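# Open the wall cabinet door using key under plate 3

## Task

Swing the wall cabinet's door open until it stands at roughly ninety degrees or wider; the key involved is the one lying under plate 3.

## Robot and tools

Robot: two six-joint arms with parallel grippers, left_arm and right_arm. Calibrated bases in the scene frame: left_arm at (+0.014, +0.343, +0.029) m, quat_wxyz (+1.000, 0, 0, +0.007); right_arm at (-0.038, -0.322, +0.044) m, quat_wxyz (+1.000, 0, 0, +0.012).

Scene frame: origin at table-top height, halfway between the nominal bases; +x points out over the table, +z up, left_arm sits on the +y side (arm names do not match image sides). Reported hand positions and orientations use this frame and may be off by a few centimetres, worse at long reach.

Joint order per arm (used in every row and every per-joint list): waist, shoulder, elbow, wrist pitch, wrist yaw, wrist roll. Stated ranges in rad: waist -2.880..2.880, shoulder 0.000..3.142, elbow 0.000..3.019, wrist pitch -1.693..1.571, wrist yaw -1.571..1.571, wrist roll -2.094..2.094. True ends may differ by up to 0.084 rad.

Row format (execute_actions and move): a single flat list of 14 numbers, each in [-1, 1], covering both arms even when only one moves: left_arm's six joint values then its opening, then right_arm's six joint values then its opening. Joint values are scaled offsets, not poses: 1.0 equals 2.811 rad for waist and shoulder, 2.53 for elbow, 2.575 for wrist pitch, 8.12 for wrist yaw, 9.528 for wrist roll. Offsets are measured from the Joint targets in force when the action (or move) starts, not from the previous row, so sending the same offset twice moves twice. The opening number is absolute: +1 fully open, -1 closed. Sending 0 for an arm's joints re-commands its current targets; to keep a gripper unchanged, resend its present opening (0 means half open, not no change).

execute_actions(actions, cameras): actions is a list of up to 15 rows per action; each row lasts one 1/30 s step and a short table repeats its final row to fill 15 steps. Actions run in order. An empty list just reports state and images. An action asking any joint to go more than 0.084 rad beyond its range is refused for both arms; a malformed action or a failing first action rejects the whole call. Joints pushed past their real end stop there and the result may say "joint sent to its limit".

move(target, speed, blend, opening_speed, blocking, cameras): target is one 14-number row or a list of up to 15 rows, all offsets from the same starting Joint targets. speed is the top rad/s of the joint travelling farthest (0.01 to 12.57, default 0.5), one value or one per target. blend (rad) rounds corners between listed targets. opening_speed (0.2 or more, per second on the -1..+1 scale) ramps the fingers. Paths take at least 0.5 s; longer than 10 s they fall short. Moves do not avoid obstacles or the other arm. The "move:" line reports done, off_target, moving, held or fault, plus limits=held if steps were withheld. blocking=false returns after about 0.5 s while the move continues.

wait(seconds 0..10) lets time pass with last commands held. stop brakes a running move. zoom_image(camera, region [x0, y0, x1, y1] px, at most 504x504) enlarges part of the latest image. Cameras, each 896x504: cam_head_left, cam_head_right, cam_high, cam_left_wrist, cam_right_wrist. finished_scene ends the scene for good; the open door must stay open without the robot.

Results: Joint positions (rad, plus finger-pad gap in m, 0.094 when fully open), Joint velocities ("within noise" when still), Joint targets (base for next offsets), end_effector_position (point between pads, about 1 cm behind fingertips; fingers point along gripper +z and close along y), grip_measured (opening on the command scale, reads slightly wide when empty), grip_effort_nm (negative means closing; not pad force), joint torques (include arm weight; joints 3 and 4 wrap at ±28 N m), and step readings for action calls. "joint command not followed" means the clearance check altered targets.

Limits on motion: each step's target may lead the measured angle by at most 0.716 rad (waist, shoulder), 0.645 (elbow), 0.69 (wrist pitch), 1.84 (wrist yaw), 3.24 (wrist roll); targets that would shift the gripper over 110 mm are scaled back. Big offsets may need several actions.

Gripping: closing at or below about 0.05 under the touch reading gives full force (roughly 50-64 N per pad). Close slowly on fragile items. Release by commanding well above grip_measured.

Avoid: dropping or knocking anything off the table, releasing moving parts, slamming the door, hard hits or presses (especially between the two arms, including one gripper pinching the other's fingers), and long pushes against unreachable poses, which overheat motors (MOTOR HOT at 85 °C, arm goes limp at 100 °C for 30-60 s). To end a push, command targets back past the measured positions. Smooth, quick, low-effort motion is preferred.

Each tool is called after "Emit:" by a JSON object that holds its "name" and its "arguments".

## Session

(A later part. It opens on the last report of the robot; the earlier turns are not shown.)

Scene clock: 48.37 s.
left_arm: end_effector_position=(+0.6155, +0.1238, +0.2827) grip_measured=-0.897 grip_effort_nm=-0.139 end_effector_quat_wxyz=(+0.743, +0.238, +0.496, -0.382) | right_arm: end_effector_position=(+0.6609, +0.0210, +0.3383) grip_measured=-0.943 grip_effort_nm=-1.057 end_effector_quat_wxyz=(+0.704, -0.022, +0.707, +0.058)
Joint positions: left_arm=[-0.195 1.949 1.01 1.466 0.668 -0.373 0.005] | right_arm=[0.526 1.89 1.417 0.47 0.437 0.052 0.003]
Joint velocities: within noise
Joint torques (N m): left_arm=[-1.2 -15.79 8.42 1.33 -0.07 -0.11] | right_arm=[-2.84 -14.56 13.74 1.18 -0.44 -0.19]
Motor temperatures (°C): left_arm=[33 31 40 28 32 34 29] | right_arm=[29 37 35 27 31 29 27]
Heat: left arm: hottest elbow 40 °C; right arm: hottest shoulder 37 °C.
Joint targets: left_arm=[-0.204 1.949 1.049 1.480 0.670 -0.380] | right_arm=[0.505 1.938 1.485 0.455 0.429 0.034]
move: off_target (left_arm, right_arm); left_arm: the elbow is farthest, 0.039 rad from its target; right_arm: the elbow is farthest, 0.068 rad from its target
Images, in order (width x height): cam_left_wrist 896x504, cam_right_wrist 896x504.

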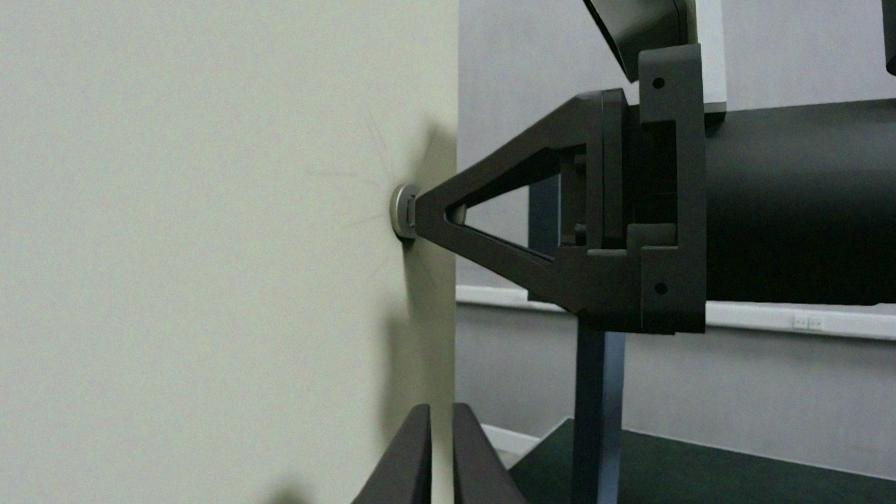

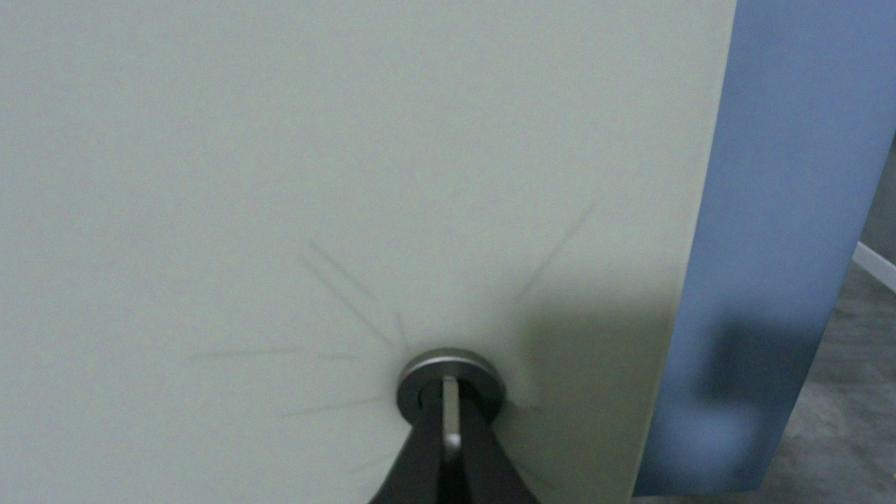

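Emit:
{"name": "move", "arguments": {"target": [0,0,0,0,0,0,-0.9,0.0008,-0.0025,-0.005,0.001,0,-0.0367,-1], "speed": 0.4, "cameras": ["cam_right_wrist","cam_left_wrist"]}}

Emit:
{"name": "zoom_image", "arguments": {"camera": "cam_left_wrist", "region": [380, 170, 470, 250]}}

Emit:
{"name": "zoom_image", "arguments": {"camera": "cam_right_wrist", "region": [395, 324, 505, 424]}}

Scene clock: 50.20 s.
left_arm: end_effector_position=(+0.6155, +0.1238, +0.2827) grip_measured=-0.897 grip_effort_nm=-0.134 end_effector_quat_wxyz=(+0.743, +0.238, +0.496, -0.382) | right_arm: end_effector_position=(+0.6610, +0.0206, +0.3383) grip_measured=-0.934 grip_effort_nm=-1.062 end_effector_quat_wxyz=(+0.705, -0.113, +0.699, -0.035)
Joint positions: left_arm=[-0.195 1.949 1.01 1.466 0.668 -0.373 0.005] | right_arm=[0.526 1.89 1.417 0.47 0.439 -0.208 0.003]
Joint velocities: within noise
Joint torques (N m): left_arm=[-1.26 -15.91 8.43 1.33 -0.07 -0.11] | right_arm=[-2.55 -15.03 12.83 1.29 -0.52 -1.12]
Motor temperatures (°C): left_arm=[33 31 40 28 32 34 29] | right_arm=[29 37 35 27 30 29 27]
Heat: left arm: hottest elbow 40 °C; right arm: hottest shoulder 37 °C.
Joint targets: left_arm=[-0.204 1.949 1.049 1.480 0.670 -0.380] | right_arm=[0.507 1.931 1.472 0.457 0.429 -0.316]
move: off_target (left_arm, right_arm); left_arm: the elbow is farthest, 0.039 rad from its target; right_arm: the wrist roll is farthest, 0.108 rad from its target
Images, in order (width x height): cam_left_wrist 896x504, cam_right_wrist 896x504.

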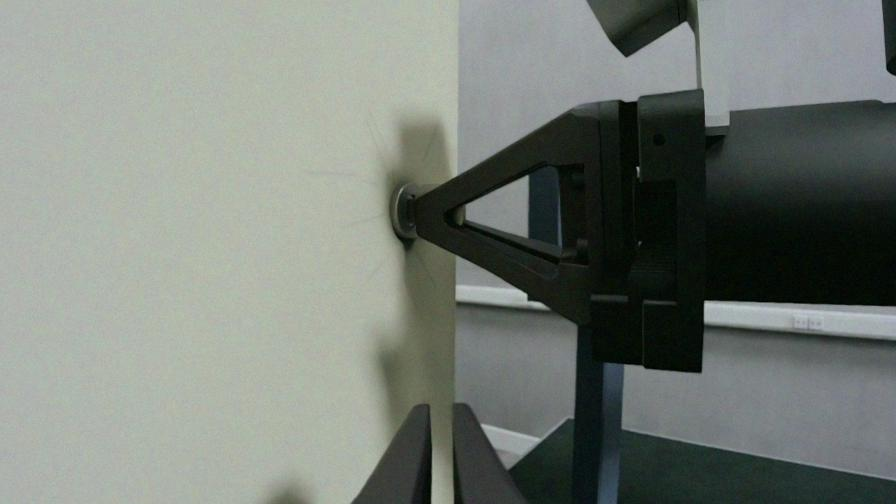

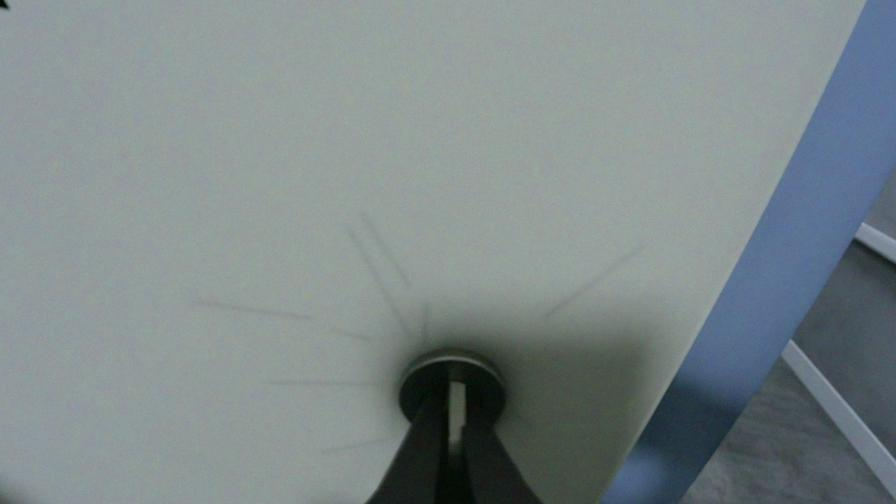

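Scaled by 5.600 from the camera's 896x504 image, which has a finer 1280x720 frame.

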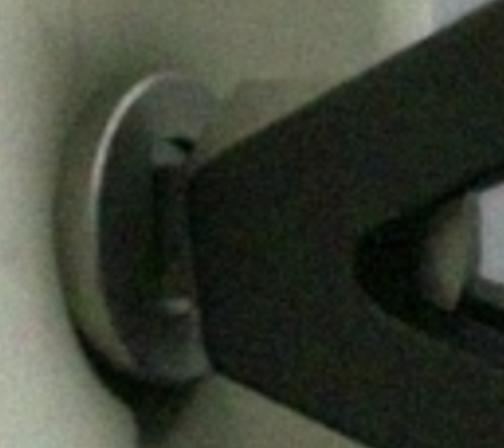

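Scaled by 4.582 from the camera's 896x504 image, which has a finer 1280x720 frame.

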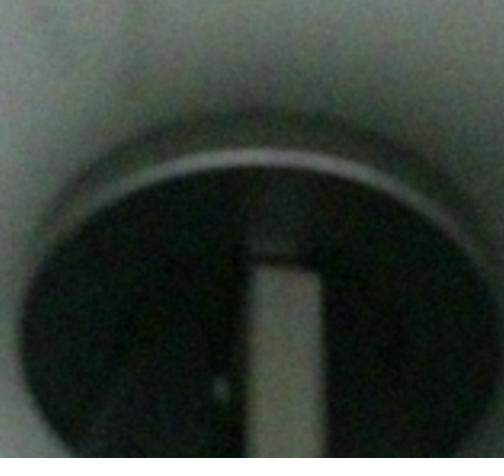

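Emit:
{"name": "move", "arguments": {"target": [[0,0,0,0,0,0,-0.9,0,-0.002,-0.0035,0.0012,0,0.0387,-1],[0,0,0,0,0,0,-0.9,-0.0037,-0.002,-0.0035,0.0012,-0.0061,0.0387,-1],[0,0,0,0,0,0,-0.9,-0.0047,0.0025,0.0045,-0.0004,-0.0064,0.0387,-1]], "speed": [0.4,0.05,0.05], "cameras": ["cam_right_wrist","cam_left_wrist"]}}

Emit:
{"name": "zoom_image", "arguments": {"camera": "cam_left_wrist", "region": [380, 170, 470, 250]}}

Emit:
{"name": "zoom_image", "arguments": {"camera": "cam_right_wrist", "region": [395, 324, 505, 424]}}

Scene clock: 53.63 s.
left_arm: end_effector_position=(+0.6155, +0.1238, +0.2827) grip_measured=-0.897 grip_effort_nm=-0.139 end_effector_quat_wxyz=(+0.743, +0.238, +0.496, -0.382) | right_arm: end_effector_position=(+0.6623, +0.0215, +0.3388) grip_measured=-0.943 grip_effort_nm=-1.053 end_effector_quat_wxyz=(+0.704, -0.035, +0.707, +0.060)
Joint positions: left_arm=[-0.195 1.949 1.01 1.466 0.668 -0.373 0.005] | right_arm=[0.52 1.889 1.417 0.47 0.409 0.036 0.003]
Joint velocities: within noise
Joint torques (N m): left_arm=[-1.2 -15.74 8.43 1.31 -0.07 -0.11] | right_arm=[-3.19 -14.45 13.67 1.21 -1.38 0.2]
Motor temperatures (°C): left_arm=[33 31 40 28 32 34 29] | right_arm=[29 37 36 27 31 29 27]
Heat: left arm: hottest elbow 40 °C; right arm: hottest shoulder 37 °C.
Joint targets: left_arm=[-0.204 1.949 1.049 1.480 0.670 -0.380] | right_arm=[0.494 1.938 1.483 0.456 0.377 0.053]
move: off_target (left_arm, right_arm); left_arm: the elbow is farthest, 0.039 rad from its target; right_arm: the elbow is farthest, 0.066 rad from its target
Images, in order (width x height): cam_left_wrist 896x504, cam_right_wrist 896x504.

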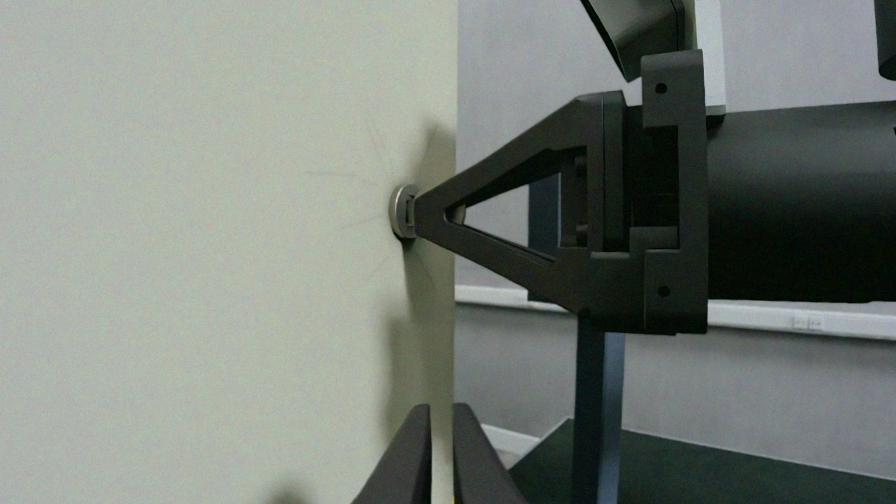

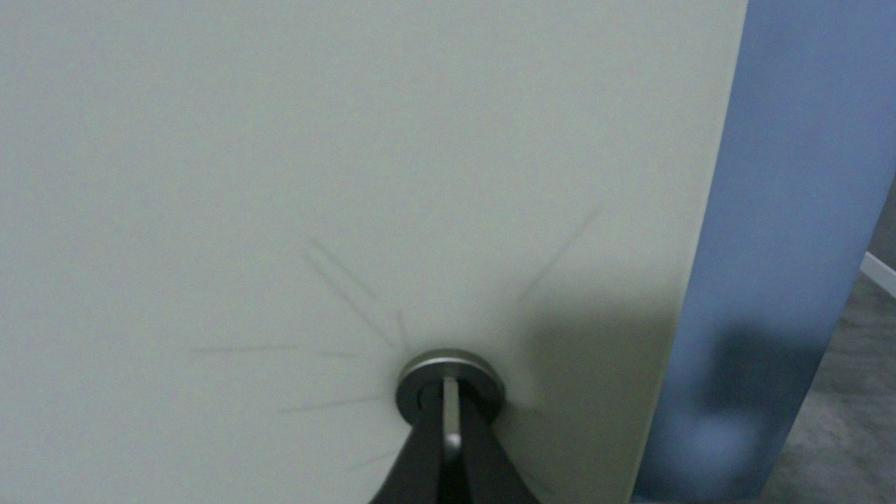

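Scaled by 5.600 from the camera's 896x504 image, which has a finer 1280x720 frame.

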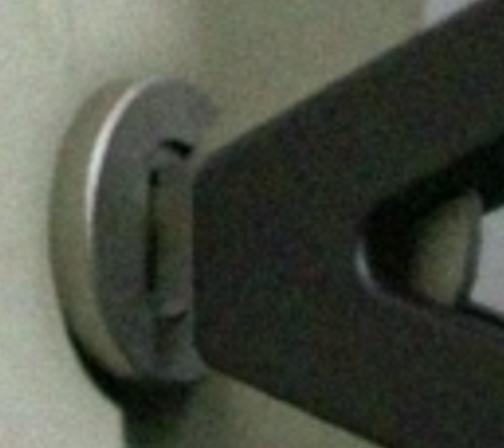

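Scaled by 4.582 from the camera's 896x504 image, which has a finer 1280x720 frame.

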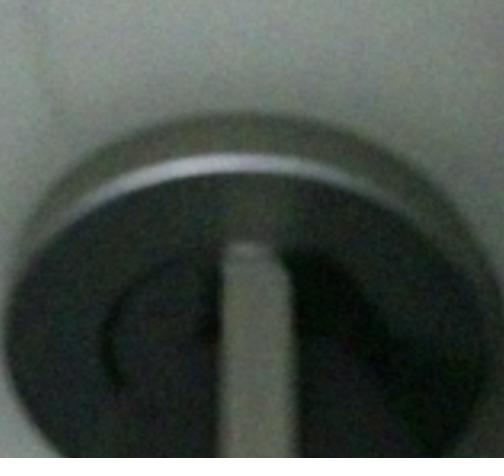

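Emit:
{"name": "move", "arguments": {"target": [[0,0,0,0,0,0,-0.9,0.003,-0.0028,-0.0065,0.001,0.0045,0,-1],[0,0,0,0,0,0,-0.9,0.003,-0.0028,-0.0065,0.001,0.0045,-0.06,-1]], "speed": [0.1,0.5], "cameras": ["cam_right_wrist","cam_left_wrist"]}}

Emit:
{"name": "zoom_image", "arguments": {"camera": "cam_left_wrist", "region": [380, 170, 500, 250]}}

Emit:
{"name": "zoom_image", "arguments": {"camera": "cam_right_wrist", "region": [395, 324, 505, 424]}}

Scene clock: 56.80 s.
left_arm: end_effector_position=(+0.6155, +0.1238, +0.2827) grip_measured=-0.897 grip_effort_nm=-0.139 end_effector_quat_wxyz=(+0.743, +0.238, +0.496, -0.382) | right_arm: end_effector_position=(+0.6622, +0.0197, +0.3388) grip_measured=-0.883 grip_effort_nm=-1.067 end_effector_quat_wxyz=(+0.701, -0.176, +0.685, -0.092)
Joint positions: left_arm=[-0.195 1.949 1.01 1.466 0.668 -0.373 0.005] | right_arm=[0.521 1.889 1.417 0.47 0.424 -0.381 0.006]
Joint velocities: within noise
Joint torques (N m): left_arm=[-1.26 -15.79 8.42 1.32 -0.07 -0.11] | right_arm=[-2.55 -15.09 12.45 1.35 -0.52 -1.42]
Motor temperatures (°C): left_arm=[33 31 41 28 32 34 29] | right_arm=[29 37 36 27 31 29 27]
Heat: left arm: hottest elbow 41 °C; right arm: hottest shoulder 37 °C.
Joint targets: left_arm=[-0.204 1.949 1.049 1.480 0.670 -0.380] | right_arm=[0.502 1.930 1.467 0.459 0.413 -0.519]
move: off_target (left_arm, right_arm); left_arm: the elbow is farthest, 0.039 rad from its target; right_arm: the wrist roll is farthest, 0.137 rad from its target
Images, in order (width x height): cam_left_wrist 896x504, cam_right_wrist 896x504.

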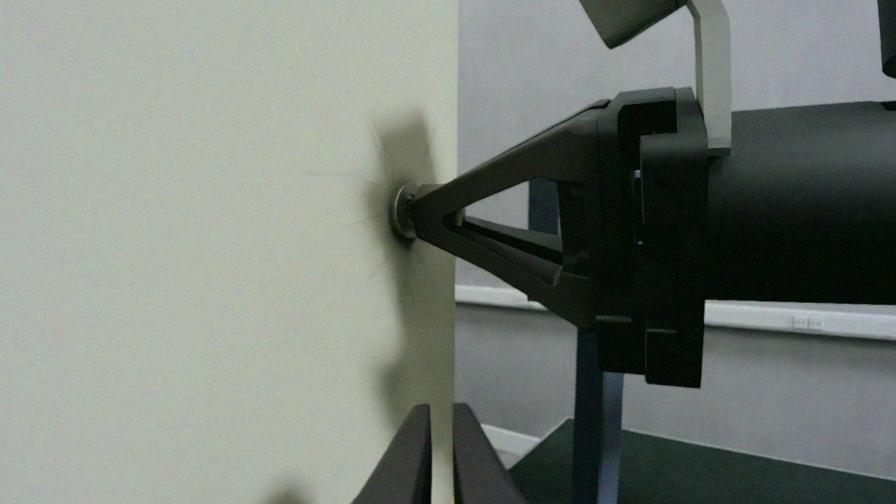

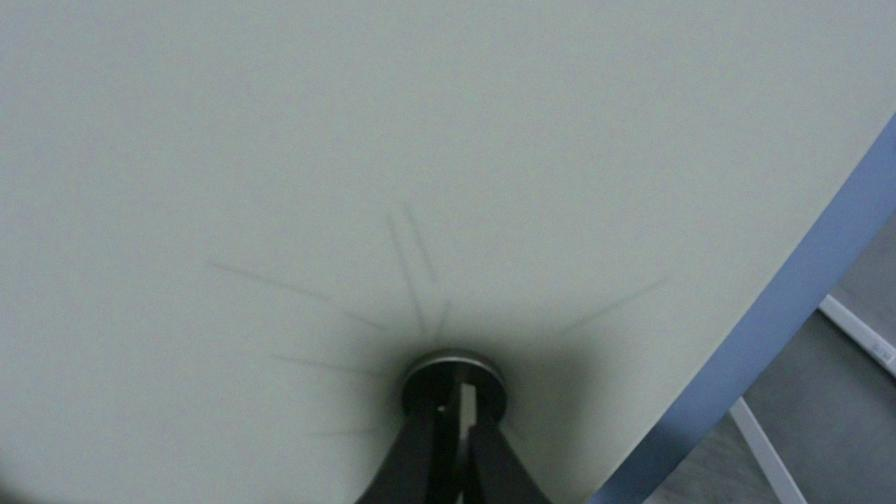

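Scaled by 4.200 from the camera's 896x504 image, which has a finer 1280x720 frame.

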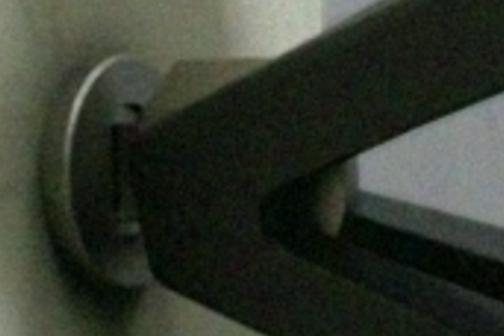

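Scaled by 4.582 from the camera's 896x504 image, which has a finer 1280x720 frame.

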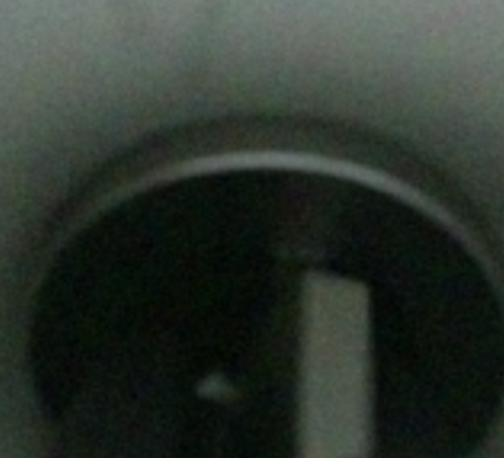

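Emit:
{"name": "move", "arguments": {"target": [[0,0,0,0,0,0,-0.9,0,0,0,0,0,0.06,-1],[0,0,0,0,0,0,-0.9,0,0,0,0,0,0.11,-1]], "speed": 0.5, "cameras": ["cam_right_wrist","cam_left_wrist"]}}

Emit:
{"name": "zoom_image", "arguments": {"camera": "cam_left_wrist", "region": [380, 170, 500, 250]}}

Emit:
{"name": "zoom_image", "arguments": {"camera": "cam_right_wrist", "region": [395, 324, 505, 424]}}

Scene clock: 60.33 s.
left_arm: end_effector_position=(+0.6155, +0.1238, +0.2827) grip_measured=-0.897 grip_effort_nm=-0.139 end_effector_quat_wxyz=(+0.743, +0.238, +0.496, -0.382) | right_arm: end_effector_position=(+0.6620, +0.0206, +0.3388) grip_measured=-0.943 grip_effort_nm=-1.053 end_effector_quat_wxyz=(+0.672, +0.133, +0.695, +0.218)
Joint positions: left_arm=[-0.195 1.949 1.01 1.466 0.668 -0.373 0.005] | right_arm=[0.522 1.889 1.417 0.47 0.42 0.504 0.003]
Joint velocities: within noise
Joint torques (N m): left_arm=[-1.14 -15.79 8.42 1.32 -0.07 -0.11] | right_arm=[-2.61 -15.03 12.42 1.32 -0.37 0.28]
Motor temperatures (°C): left_arm=[33 32 41 28 32 34 29] | right_arm=[29 37 37 27 30 29 27]
Heat: left arm: hottest elbow 41 °C; right arm: hottest shoulder 37 °C.
Joint targets: left_arm=[-0.204 1.949 1.049 1.480 0.670 -0.380] | right_arm=[0.502 1.930 1.467 0.459 0.414 0.529]
move: off_target (left_arm, right_arm); left_arm: the elbow is farthest, 0.039 rad from its target; right_arm: the elbow is farthest, 0.050 rad from its target
Images, in order (width x height): cam_left_wrist 896x504, cam_right_wrist 896x504.

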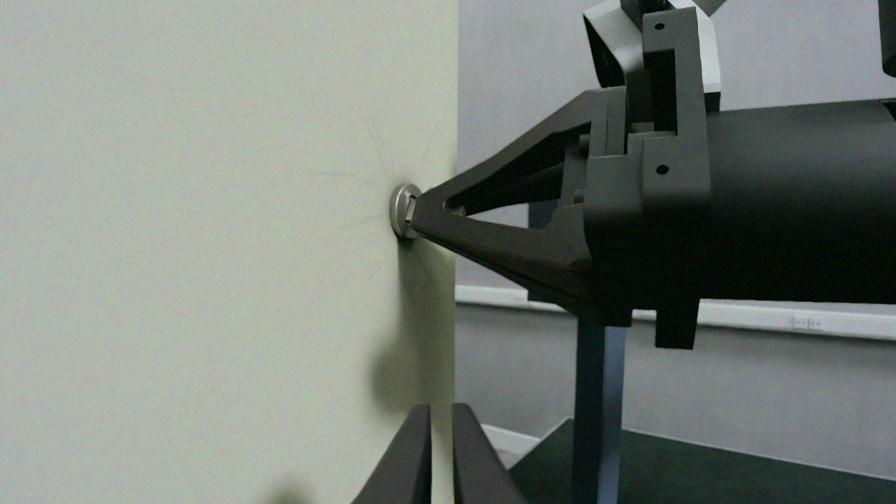

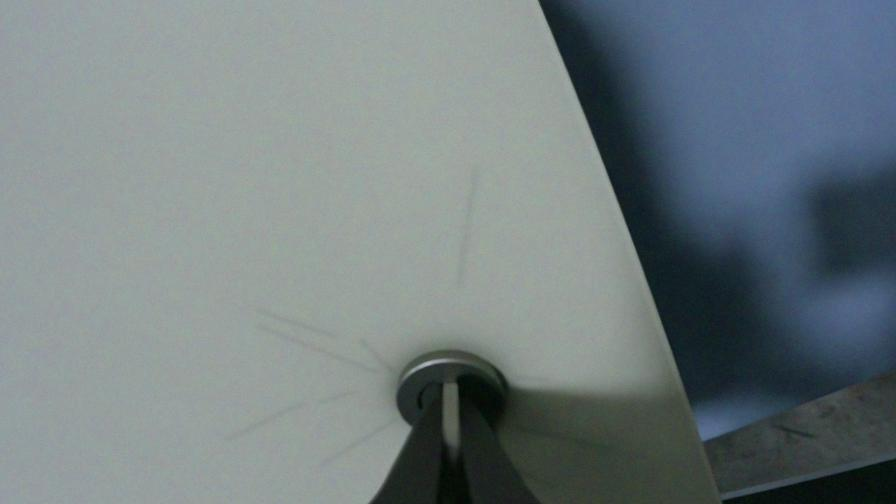

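Scaled by 4.200 from the camera's 896x504 image, which has a finer 1280x720 frame.

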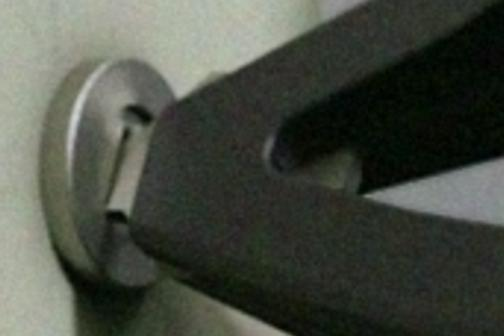

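Scaled by 4.582 from the camera's 896x504 image, which has a finer 1280x720 frame.

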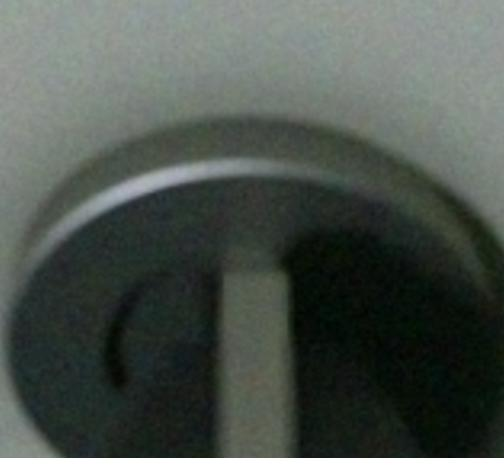

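Emit:
{"name": "move", "arguments": {"target": [0,0,0,0,0,0,-0.9,0,0,0,0,0,0.115,-1], "speed": 0.9, "cameras": ["cam_right_wrist","cam_left_wrist"]}}

Emit:
{"name": "zoom_image", "arguments": {"camera": "cam_left_wrist", "region": [380, 170, 500, 250]}}

Scene clock: 62.67 s.
left_arm: end_effector_position=(+0.6155, +0.1238, +0.2827) grip_measured=-0.897 grip_effort_nm=-0.134 end_effector_quat_wxyz=(+0.743, +0.238, +0.496, -0.382) | right_arm: end_effector_position=(+0.6618, +0.0215, +0.3388) grip_measured=-0.943 grip_effort_nm=-1.057 end_effector_quat_wxyz=(+0.460, +0.473, +0.526, +0.536)
Joint positions: left_arm=[-0.195 1.949 1.01 1.466 0.668 -0.373 0.005] | right_arm=[0.522 1.889 1.417 0.47 0.416 1.595 0.003]
Joint velocities: within noise
Joint torques (N m): left_arm=[-1.2 -15.85 8.42 1.32 -0.08 -0.11] | right_arm=[-2.73 -15.03 12.44 1.35 -0.23 0.26]
Motor temperatures (°C): left_arm=[33 32 41 28 32 33 29] | right_arm=[29 38 37 27 30 29 27]
Heat: left arm: hottest elbow 41 °C; right arm: hottest shoulder 38 °C.
Joint targets: left_arm=[-0.204 1.949 1.049 1.480 0.670 -0.380] | right_arm=[0.502 1.930 1.467 0.459 0.413 1.625]
move: off_target (left_arm, right_arm); left_arm: the elbow is farthest, 0.039 rad from its target; right_arm: the elbow is farthest, 0.050 rad from its target
Images, in order (width x height): cam_left_wrist 896x504, cam_right_wrist 896x504.

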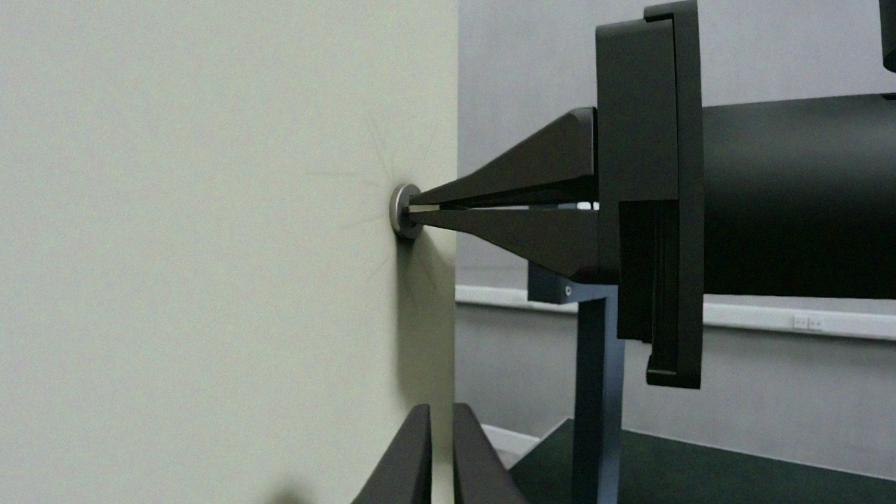

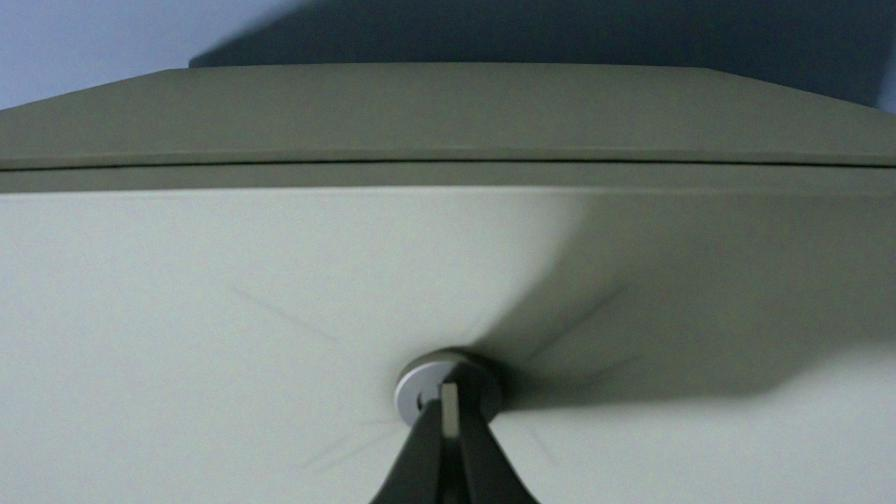

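Scaled by 4.200 from the camera's 896x504 image, which has a finer 1280x720 frame.

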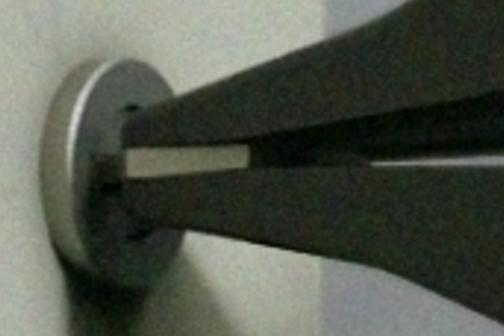

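Emit:
{"name": "move", "arguments": {"target": [[0.0712,-0.4248,-0.2561,-0.4369,-0.0825,0.0399,-0.9,0,0,0,0,0,0,-1],[0.4995,-0.4248,-0.2561,-0.4369,-0.0825,0.0399,-0.9,0.0393,-0.0378,-0.055,0.0233,0.0292,0,-1]], "speed": [1.0,0.8]}}

Scene clock: 68.70 s.
left_arm: end_effector_position=(+0.1577, +0.7137, +0.3353) grip_measured=-0.897 grip_effort_nm=-0.134 end_effector_quat_wxyz=(+0.586, -0.401, +0.581, +0.398) | right_arm: end_effector_position=(+0.6172, +0.0237, +0.3395) grip_measured=-0.943 grip_effort_nm=-1.057 end_effector_quat_wxyz=(+0.497, +0.512, +0.487, +0.503)
Joint positions: left_arm=[1.189 0.758 0.4 0.361 0 -0.007 0.005] | right_arm=[0.602 1.836 1.337 0.501 0.646 1.601 0.003]
Joint velocities: within noise
Joint torques (N m): left_arm=[0.26 -1.61 8.99 1.05 0.09 0.02] | right_arm=[-0.44 -18.32 7.77 2.55 0.08 0.2]
Motor temperatures (°C): left_arm=[33 32 41 28 32 33 29] | right_arm=[29 38 37 27 30 29 27]
Heat: left arm: hottest elbow 41 °C; right arm: hottest shoulder 38 °C.
Joint targets: left_arm=[1.201 0.755 0.401 0.355 0.000 0.000] | right_arm=[0.613 1.824 1.328 0.519 0.651 1.625]
move: done

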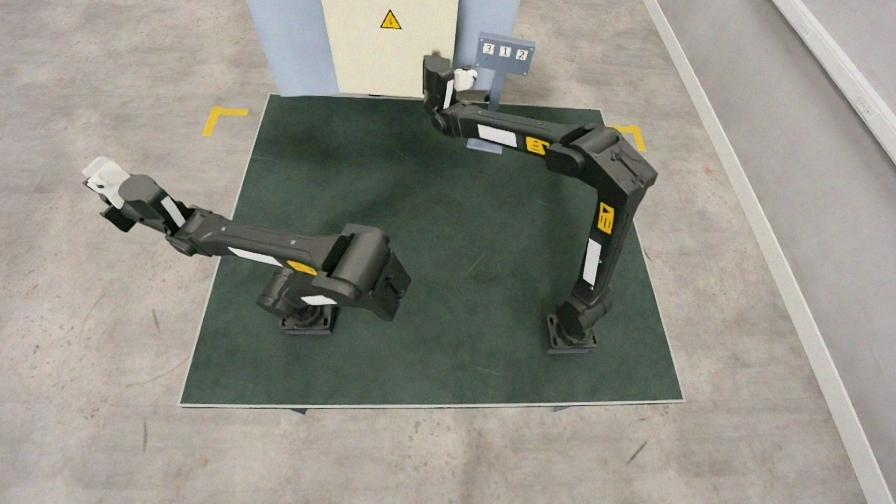

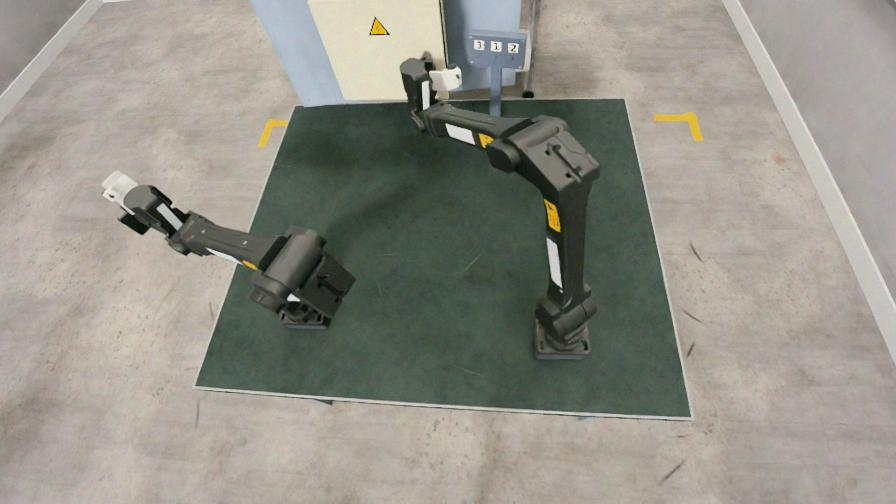

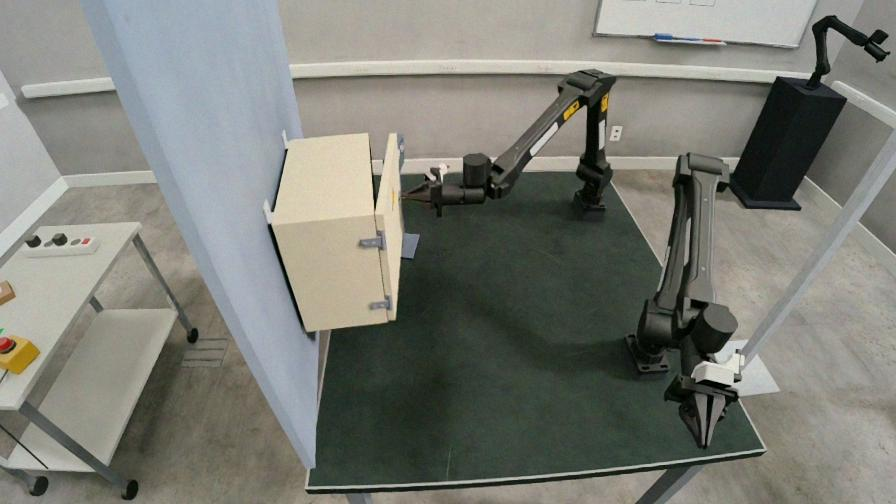

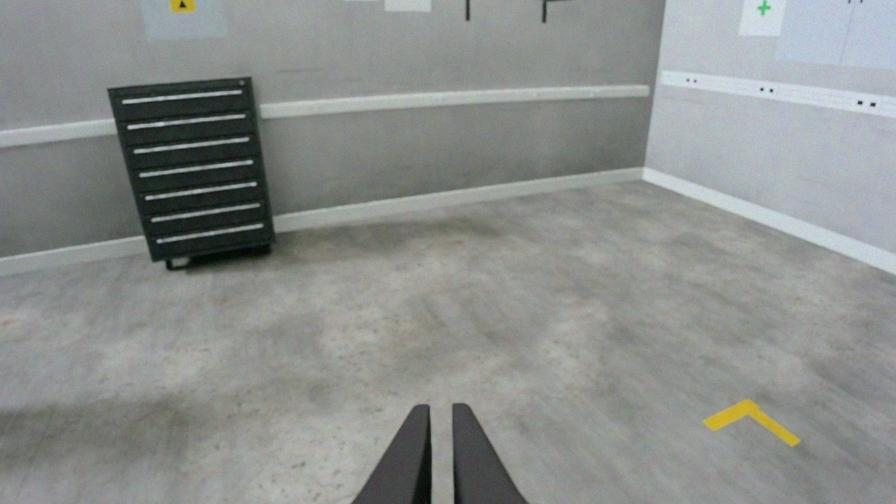

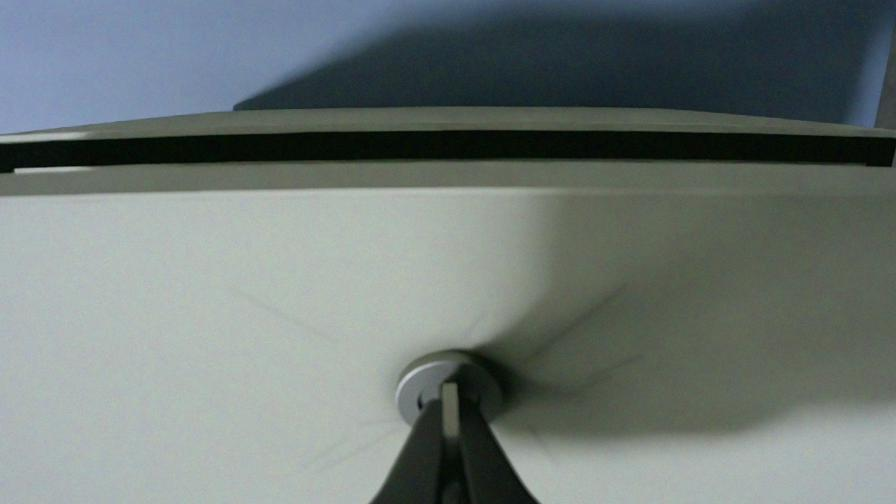

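Emit:
{"name": "move", "arguments": {"target": [[0,0,0,0,0,0,-0.9,0.032,-0.0092,-0.015,0.0047,0.0294,0,-1],[0,0,0,0,0,0,-0.9,0.0653,-0.0032,-0.0012,0.0031,0.0594,0,-1],[0,0,0,0,0,0,-0.9,0.0968,0.0181,0.0265,-0.0132,0.0888,0,-1]], "speed": 0.25, "blend": 0.03}}

Scene clock: 72.20 s.
left_arm: end_effector_position=(+0.1577, +0.7137, +0.3351) grip_measured=-0.897 grip_effort_nm=-0.134 end_effector_quat_wxyz=(+0.585, -0.401, +0.581, +0.398) | right_arm: end_effector_position=(+0.4910, +0.0716, +0.3377) grip_measured=-0.943 grip_effort_nm=-1.062 end_effector_quat_wxyz=(+0.595, +0.608, +0.361, +0.382)
Joint positions: left_arm=[1.189 0.758 0.4 0.361 0 -0.007 0.005] | right_arm=[0.874 1.851 1.354 0.497 1.362 1.606 0.003]
Joint velocities: within noise
Joint torques (N m): left_arm=[0.26 -1.67 8.99 1.05 0.09 0.02] | right_arm=[-0.44 -15.21 11.23 0.66 0.27 0.15]
Motor temperatures (°C): left_arm=[33 32 41 28 32 33 29] | right_arm=[29 38 37 27 30 29 27]
Heat: left arm: hottest elbow 41 °C; right arm: hottest shoulder 38 °C.
Joint targets: left_arm=[1.201 0.755 0.401 0.355 0.000 0.000] | right_arm=[0.885 1.875 1.395 0.485 1.372 1.625]
move: off_target (right_arm); right_arm: the elbow is farthest, 0.041 rad from its target

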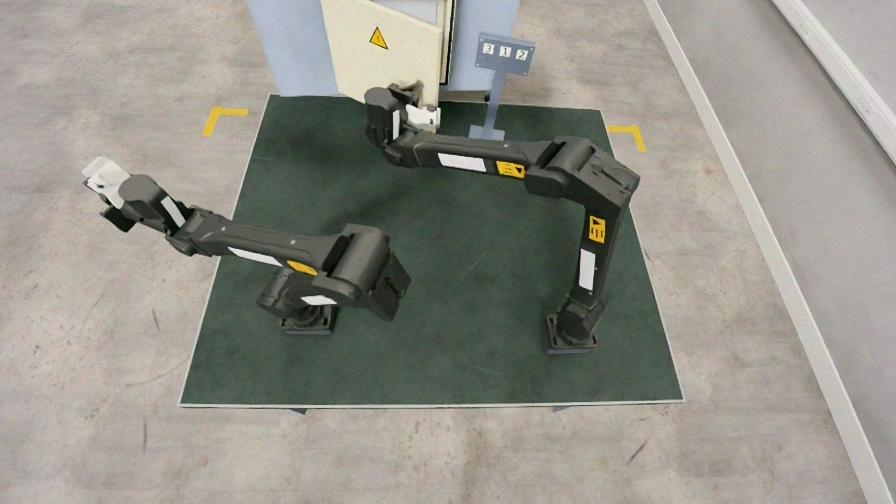

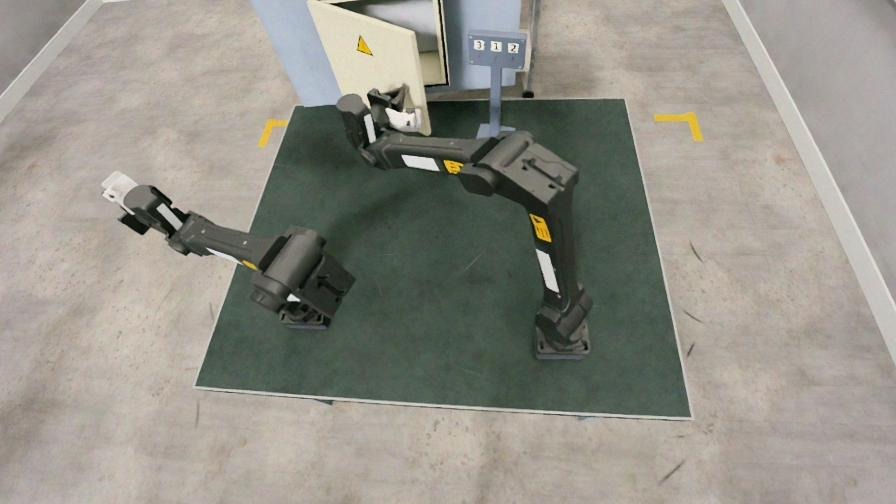

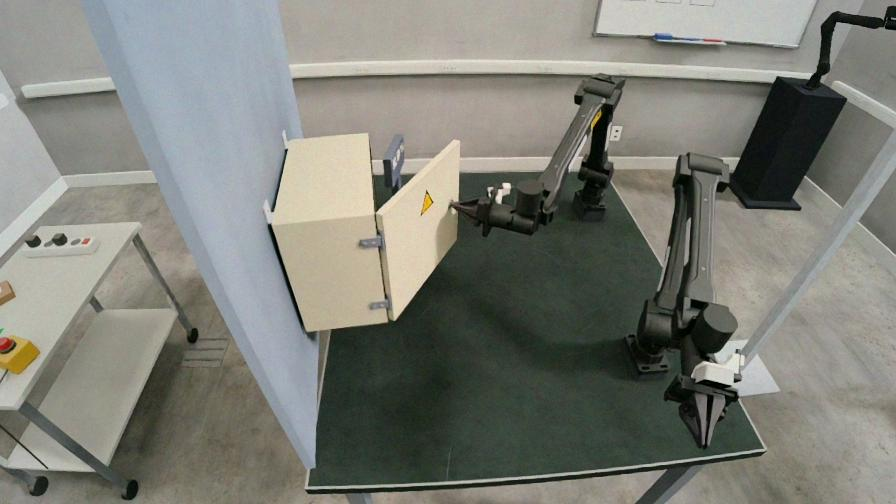

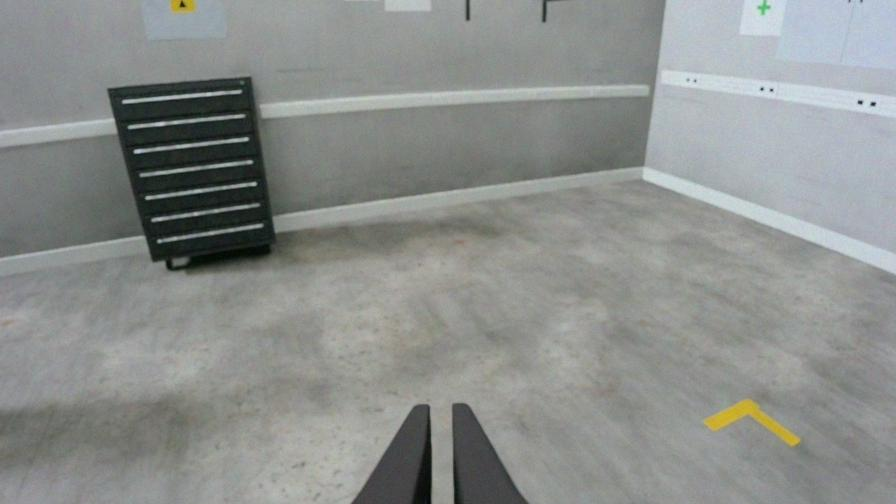

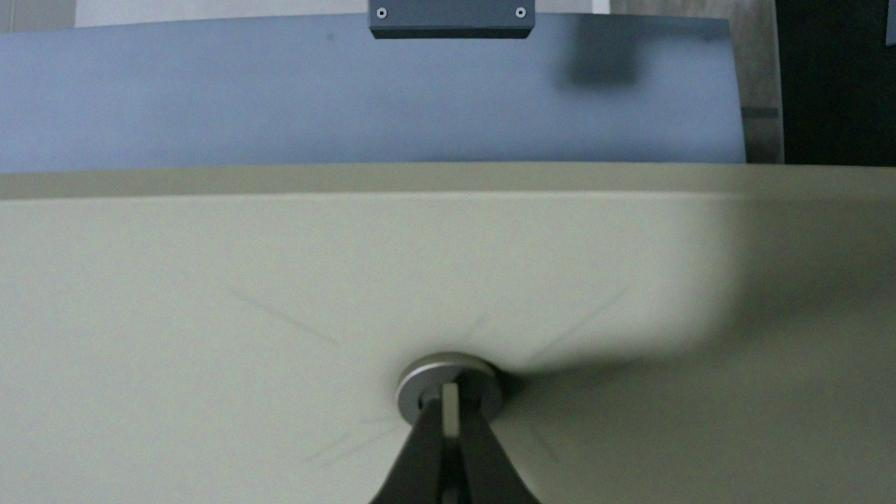

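Emit:
{"name": "move", "arguments": {"target": [[0,0,0,0,0,0,-0.9,0,0,0,0,0,0,-0.4],[0,0,0,0,0,0,-0.9,0.0349,-0.0196,-0.0296,0.0136,0.0112,0,-0.4],[0,0,0,0,0,0,-0.9,0.0349,-0.2029,-0.3148,0.0859,0.0112,-0.04,-0.4],[0,0,0,0,0,0,-0.9,-0.1946,-0.2029,-0.3148,0.0859,-0.1736,-0.1653,-0.4]], "speed": [0.3,0.2,0.8,0.9]}}

Scene clock: 78.83 s.
left_arm: end_effector_position=(+0.1577, +0.7137, +0.3351) grip_measured=-0.897 grip_effort_nm=-0.134 end_effector_quat_wxyz=(+0.585, -0.401, +0.581, +0.398) | right_arm: end_effector_position=(+0.4503, -0.1238, +0.3068) grip_measured=-0.402 grip_effort_nm=0.071 end_effector_quat_wxyz=(+0.682, -0.122, +0.702, +0.166)
Joint positions: left_arm=[1.189 0.758 0.4 0.361 0 -0.007 0.005] | right_arm=[0.351 1.31 0.606 0.689 -0.036 0.066 0.028]
Joint velocities: within noise
Joint torques (N m): left_arm=[0.26 -1.67 8.98 1.09 0.09 0.02] | right_arm=[-2.2 -8.35 7.1 2.73 -0.18 -0.14]
Motor temperatures (°C): left_arm=[33 31 41 28 31 33 29] | right_arm=[29 38 36 27 30 29 27]
Heat: left arm: hottest elbow 41 °C; right arm: hottest shoulder 38 °C.
Joint targets: left_arm=[1.201 0.755 0.401 0.355 0.000 0.000] | right_arm=[0.338 1.304 0.598 0.706 -0.038 0.050]
move: done

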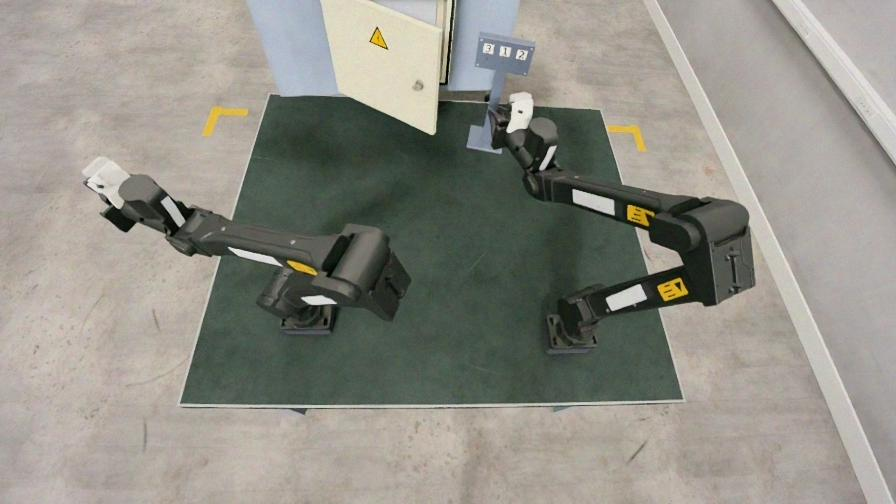

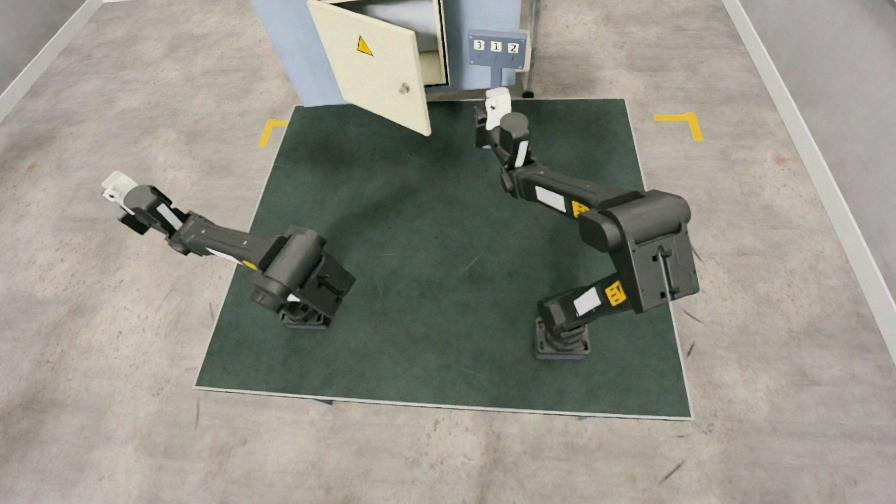

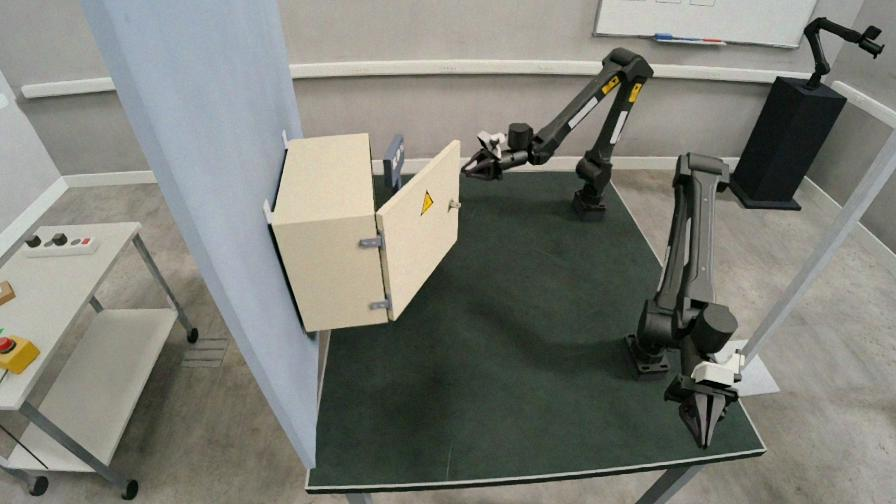

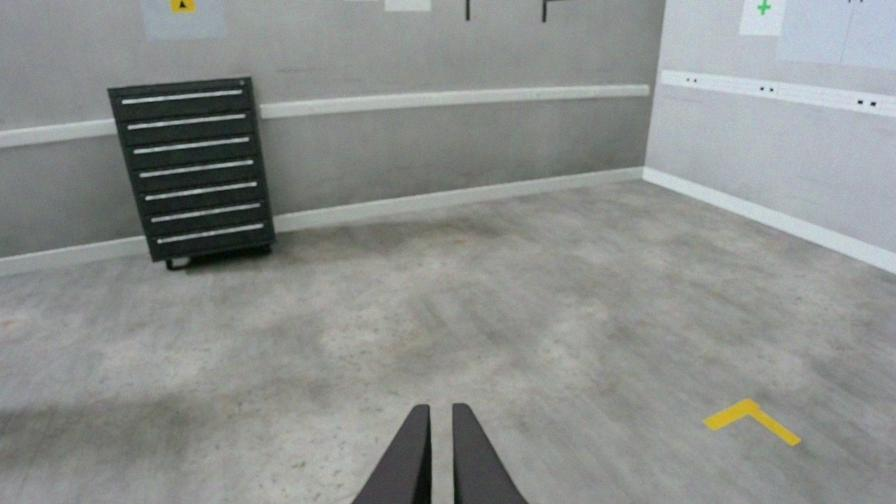

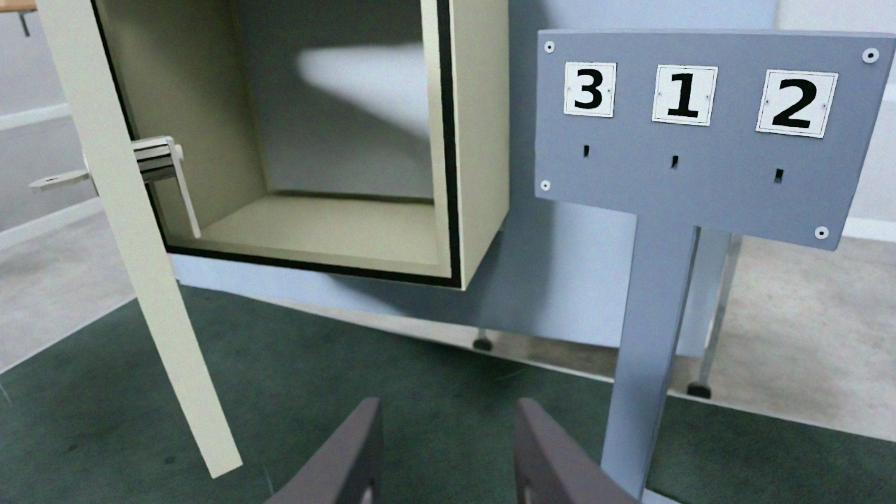

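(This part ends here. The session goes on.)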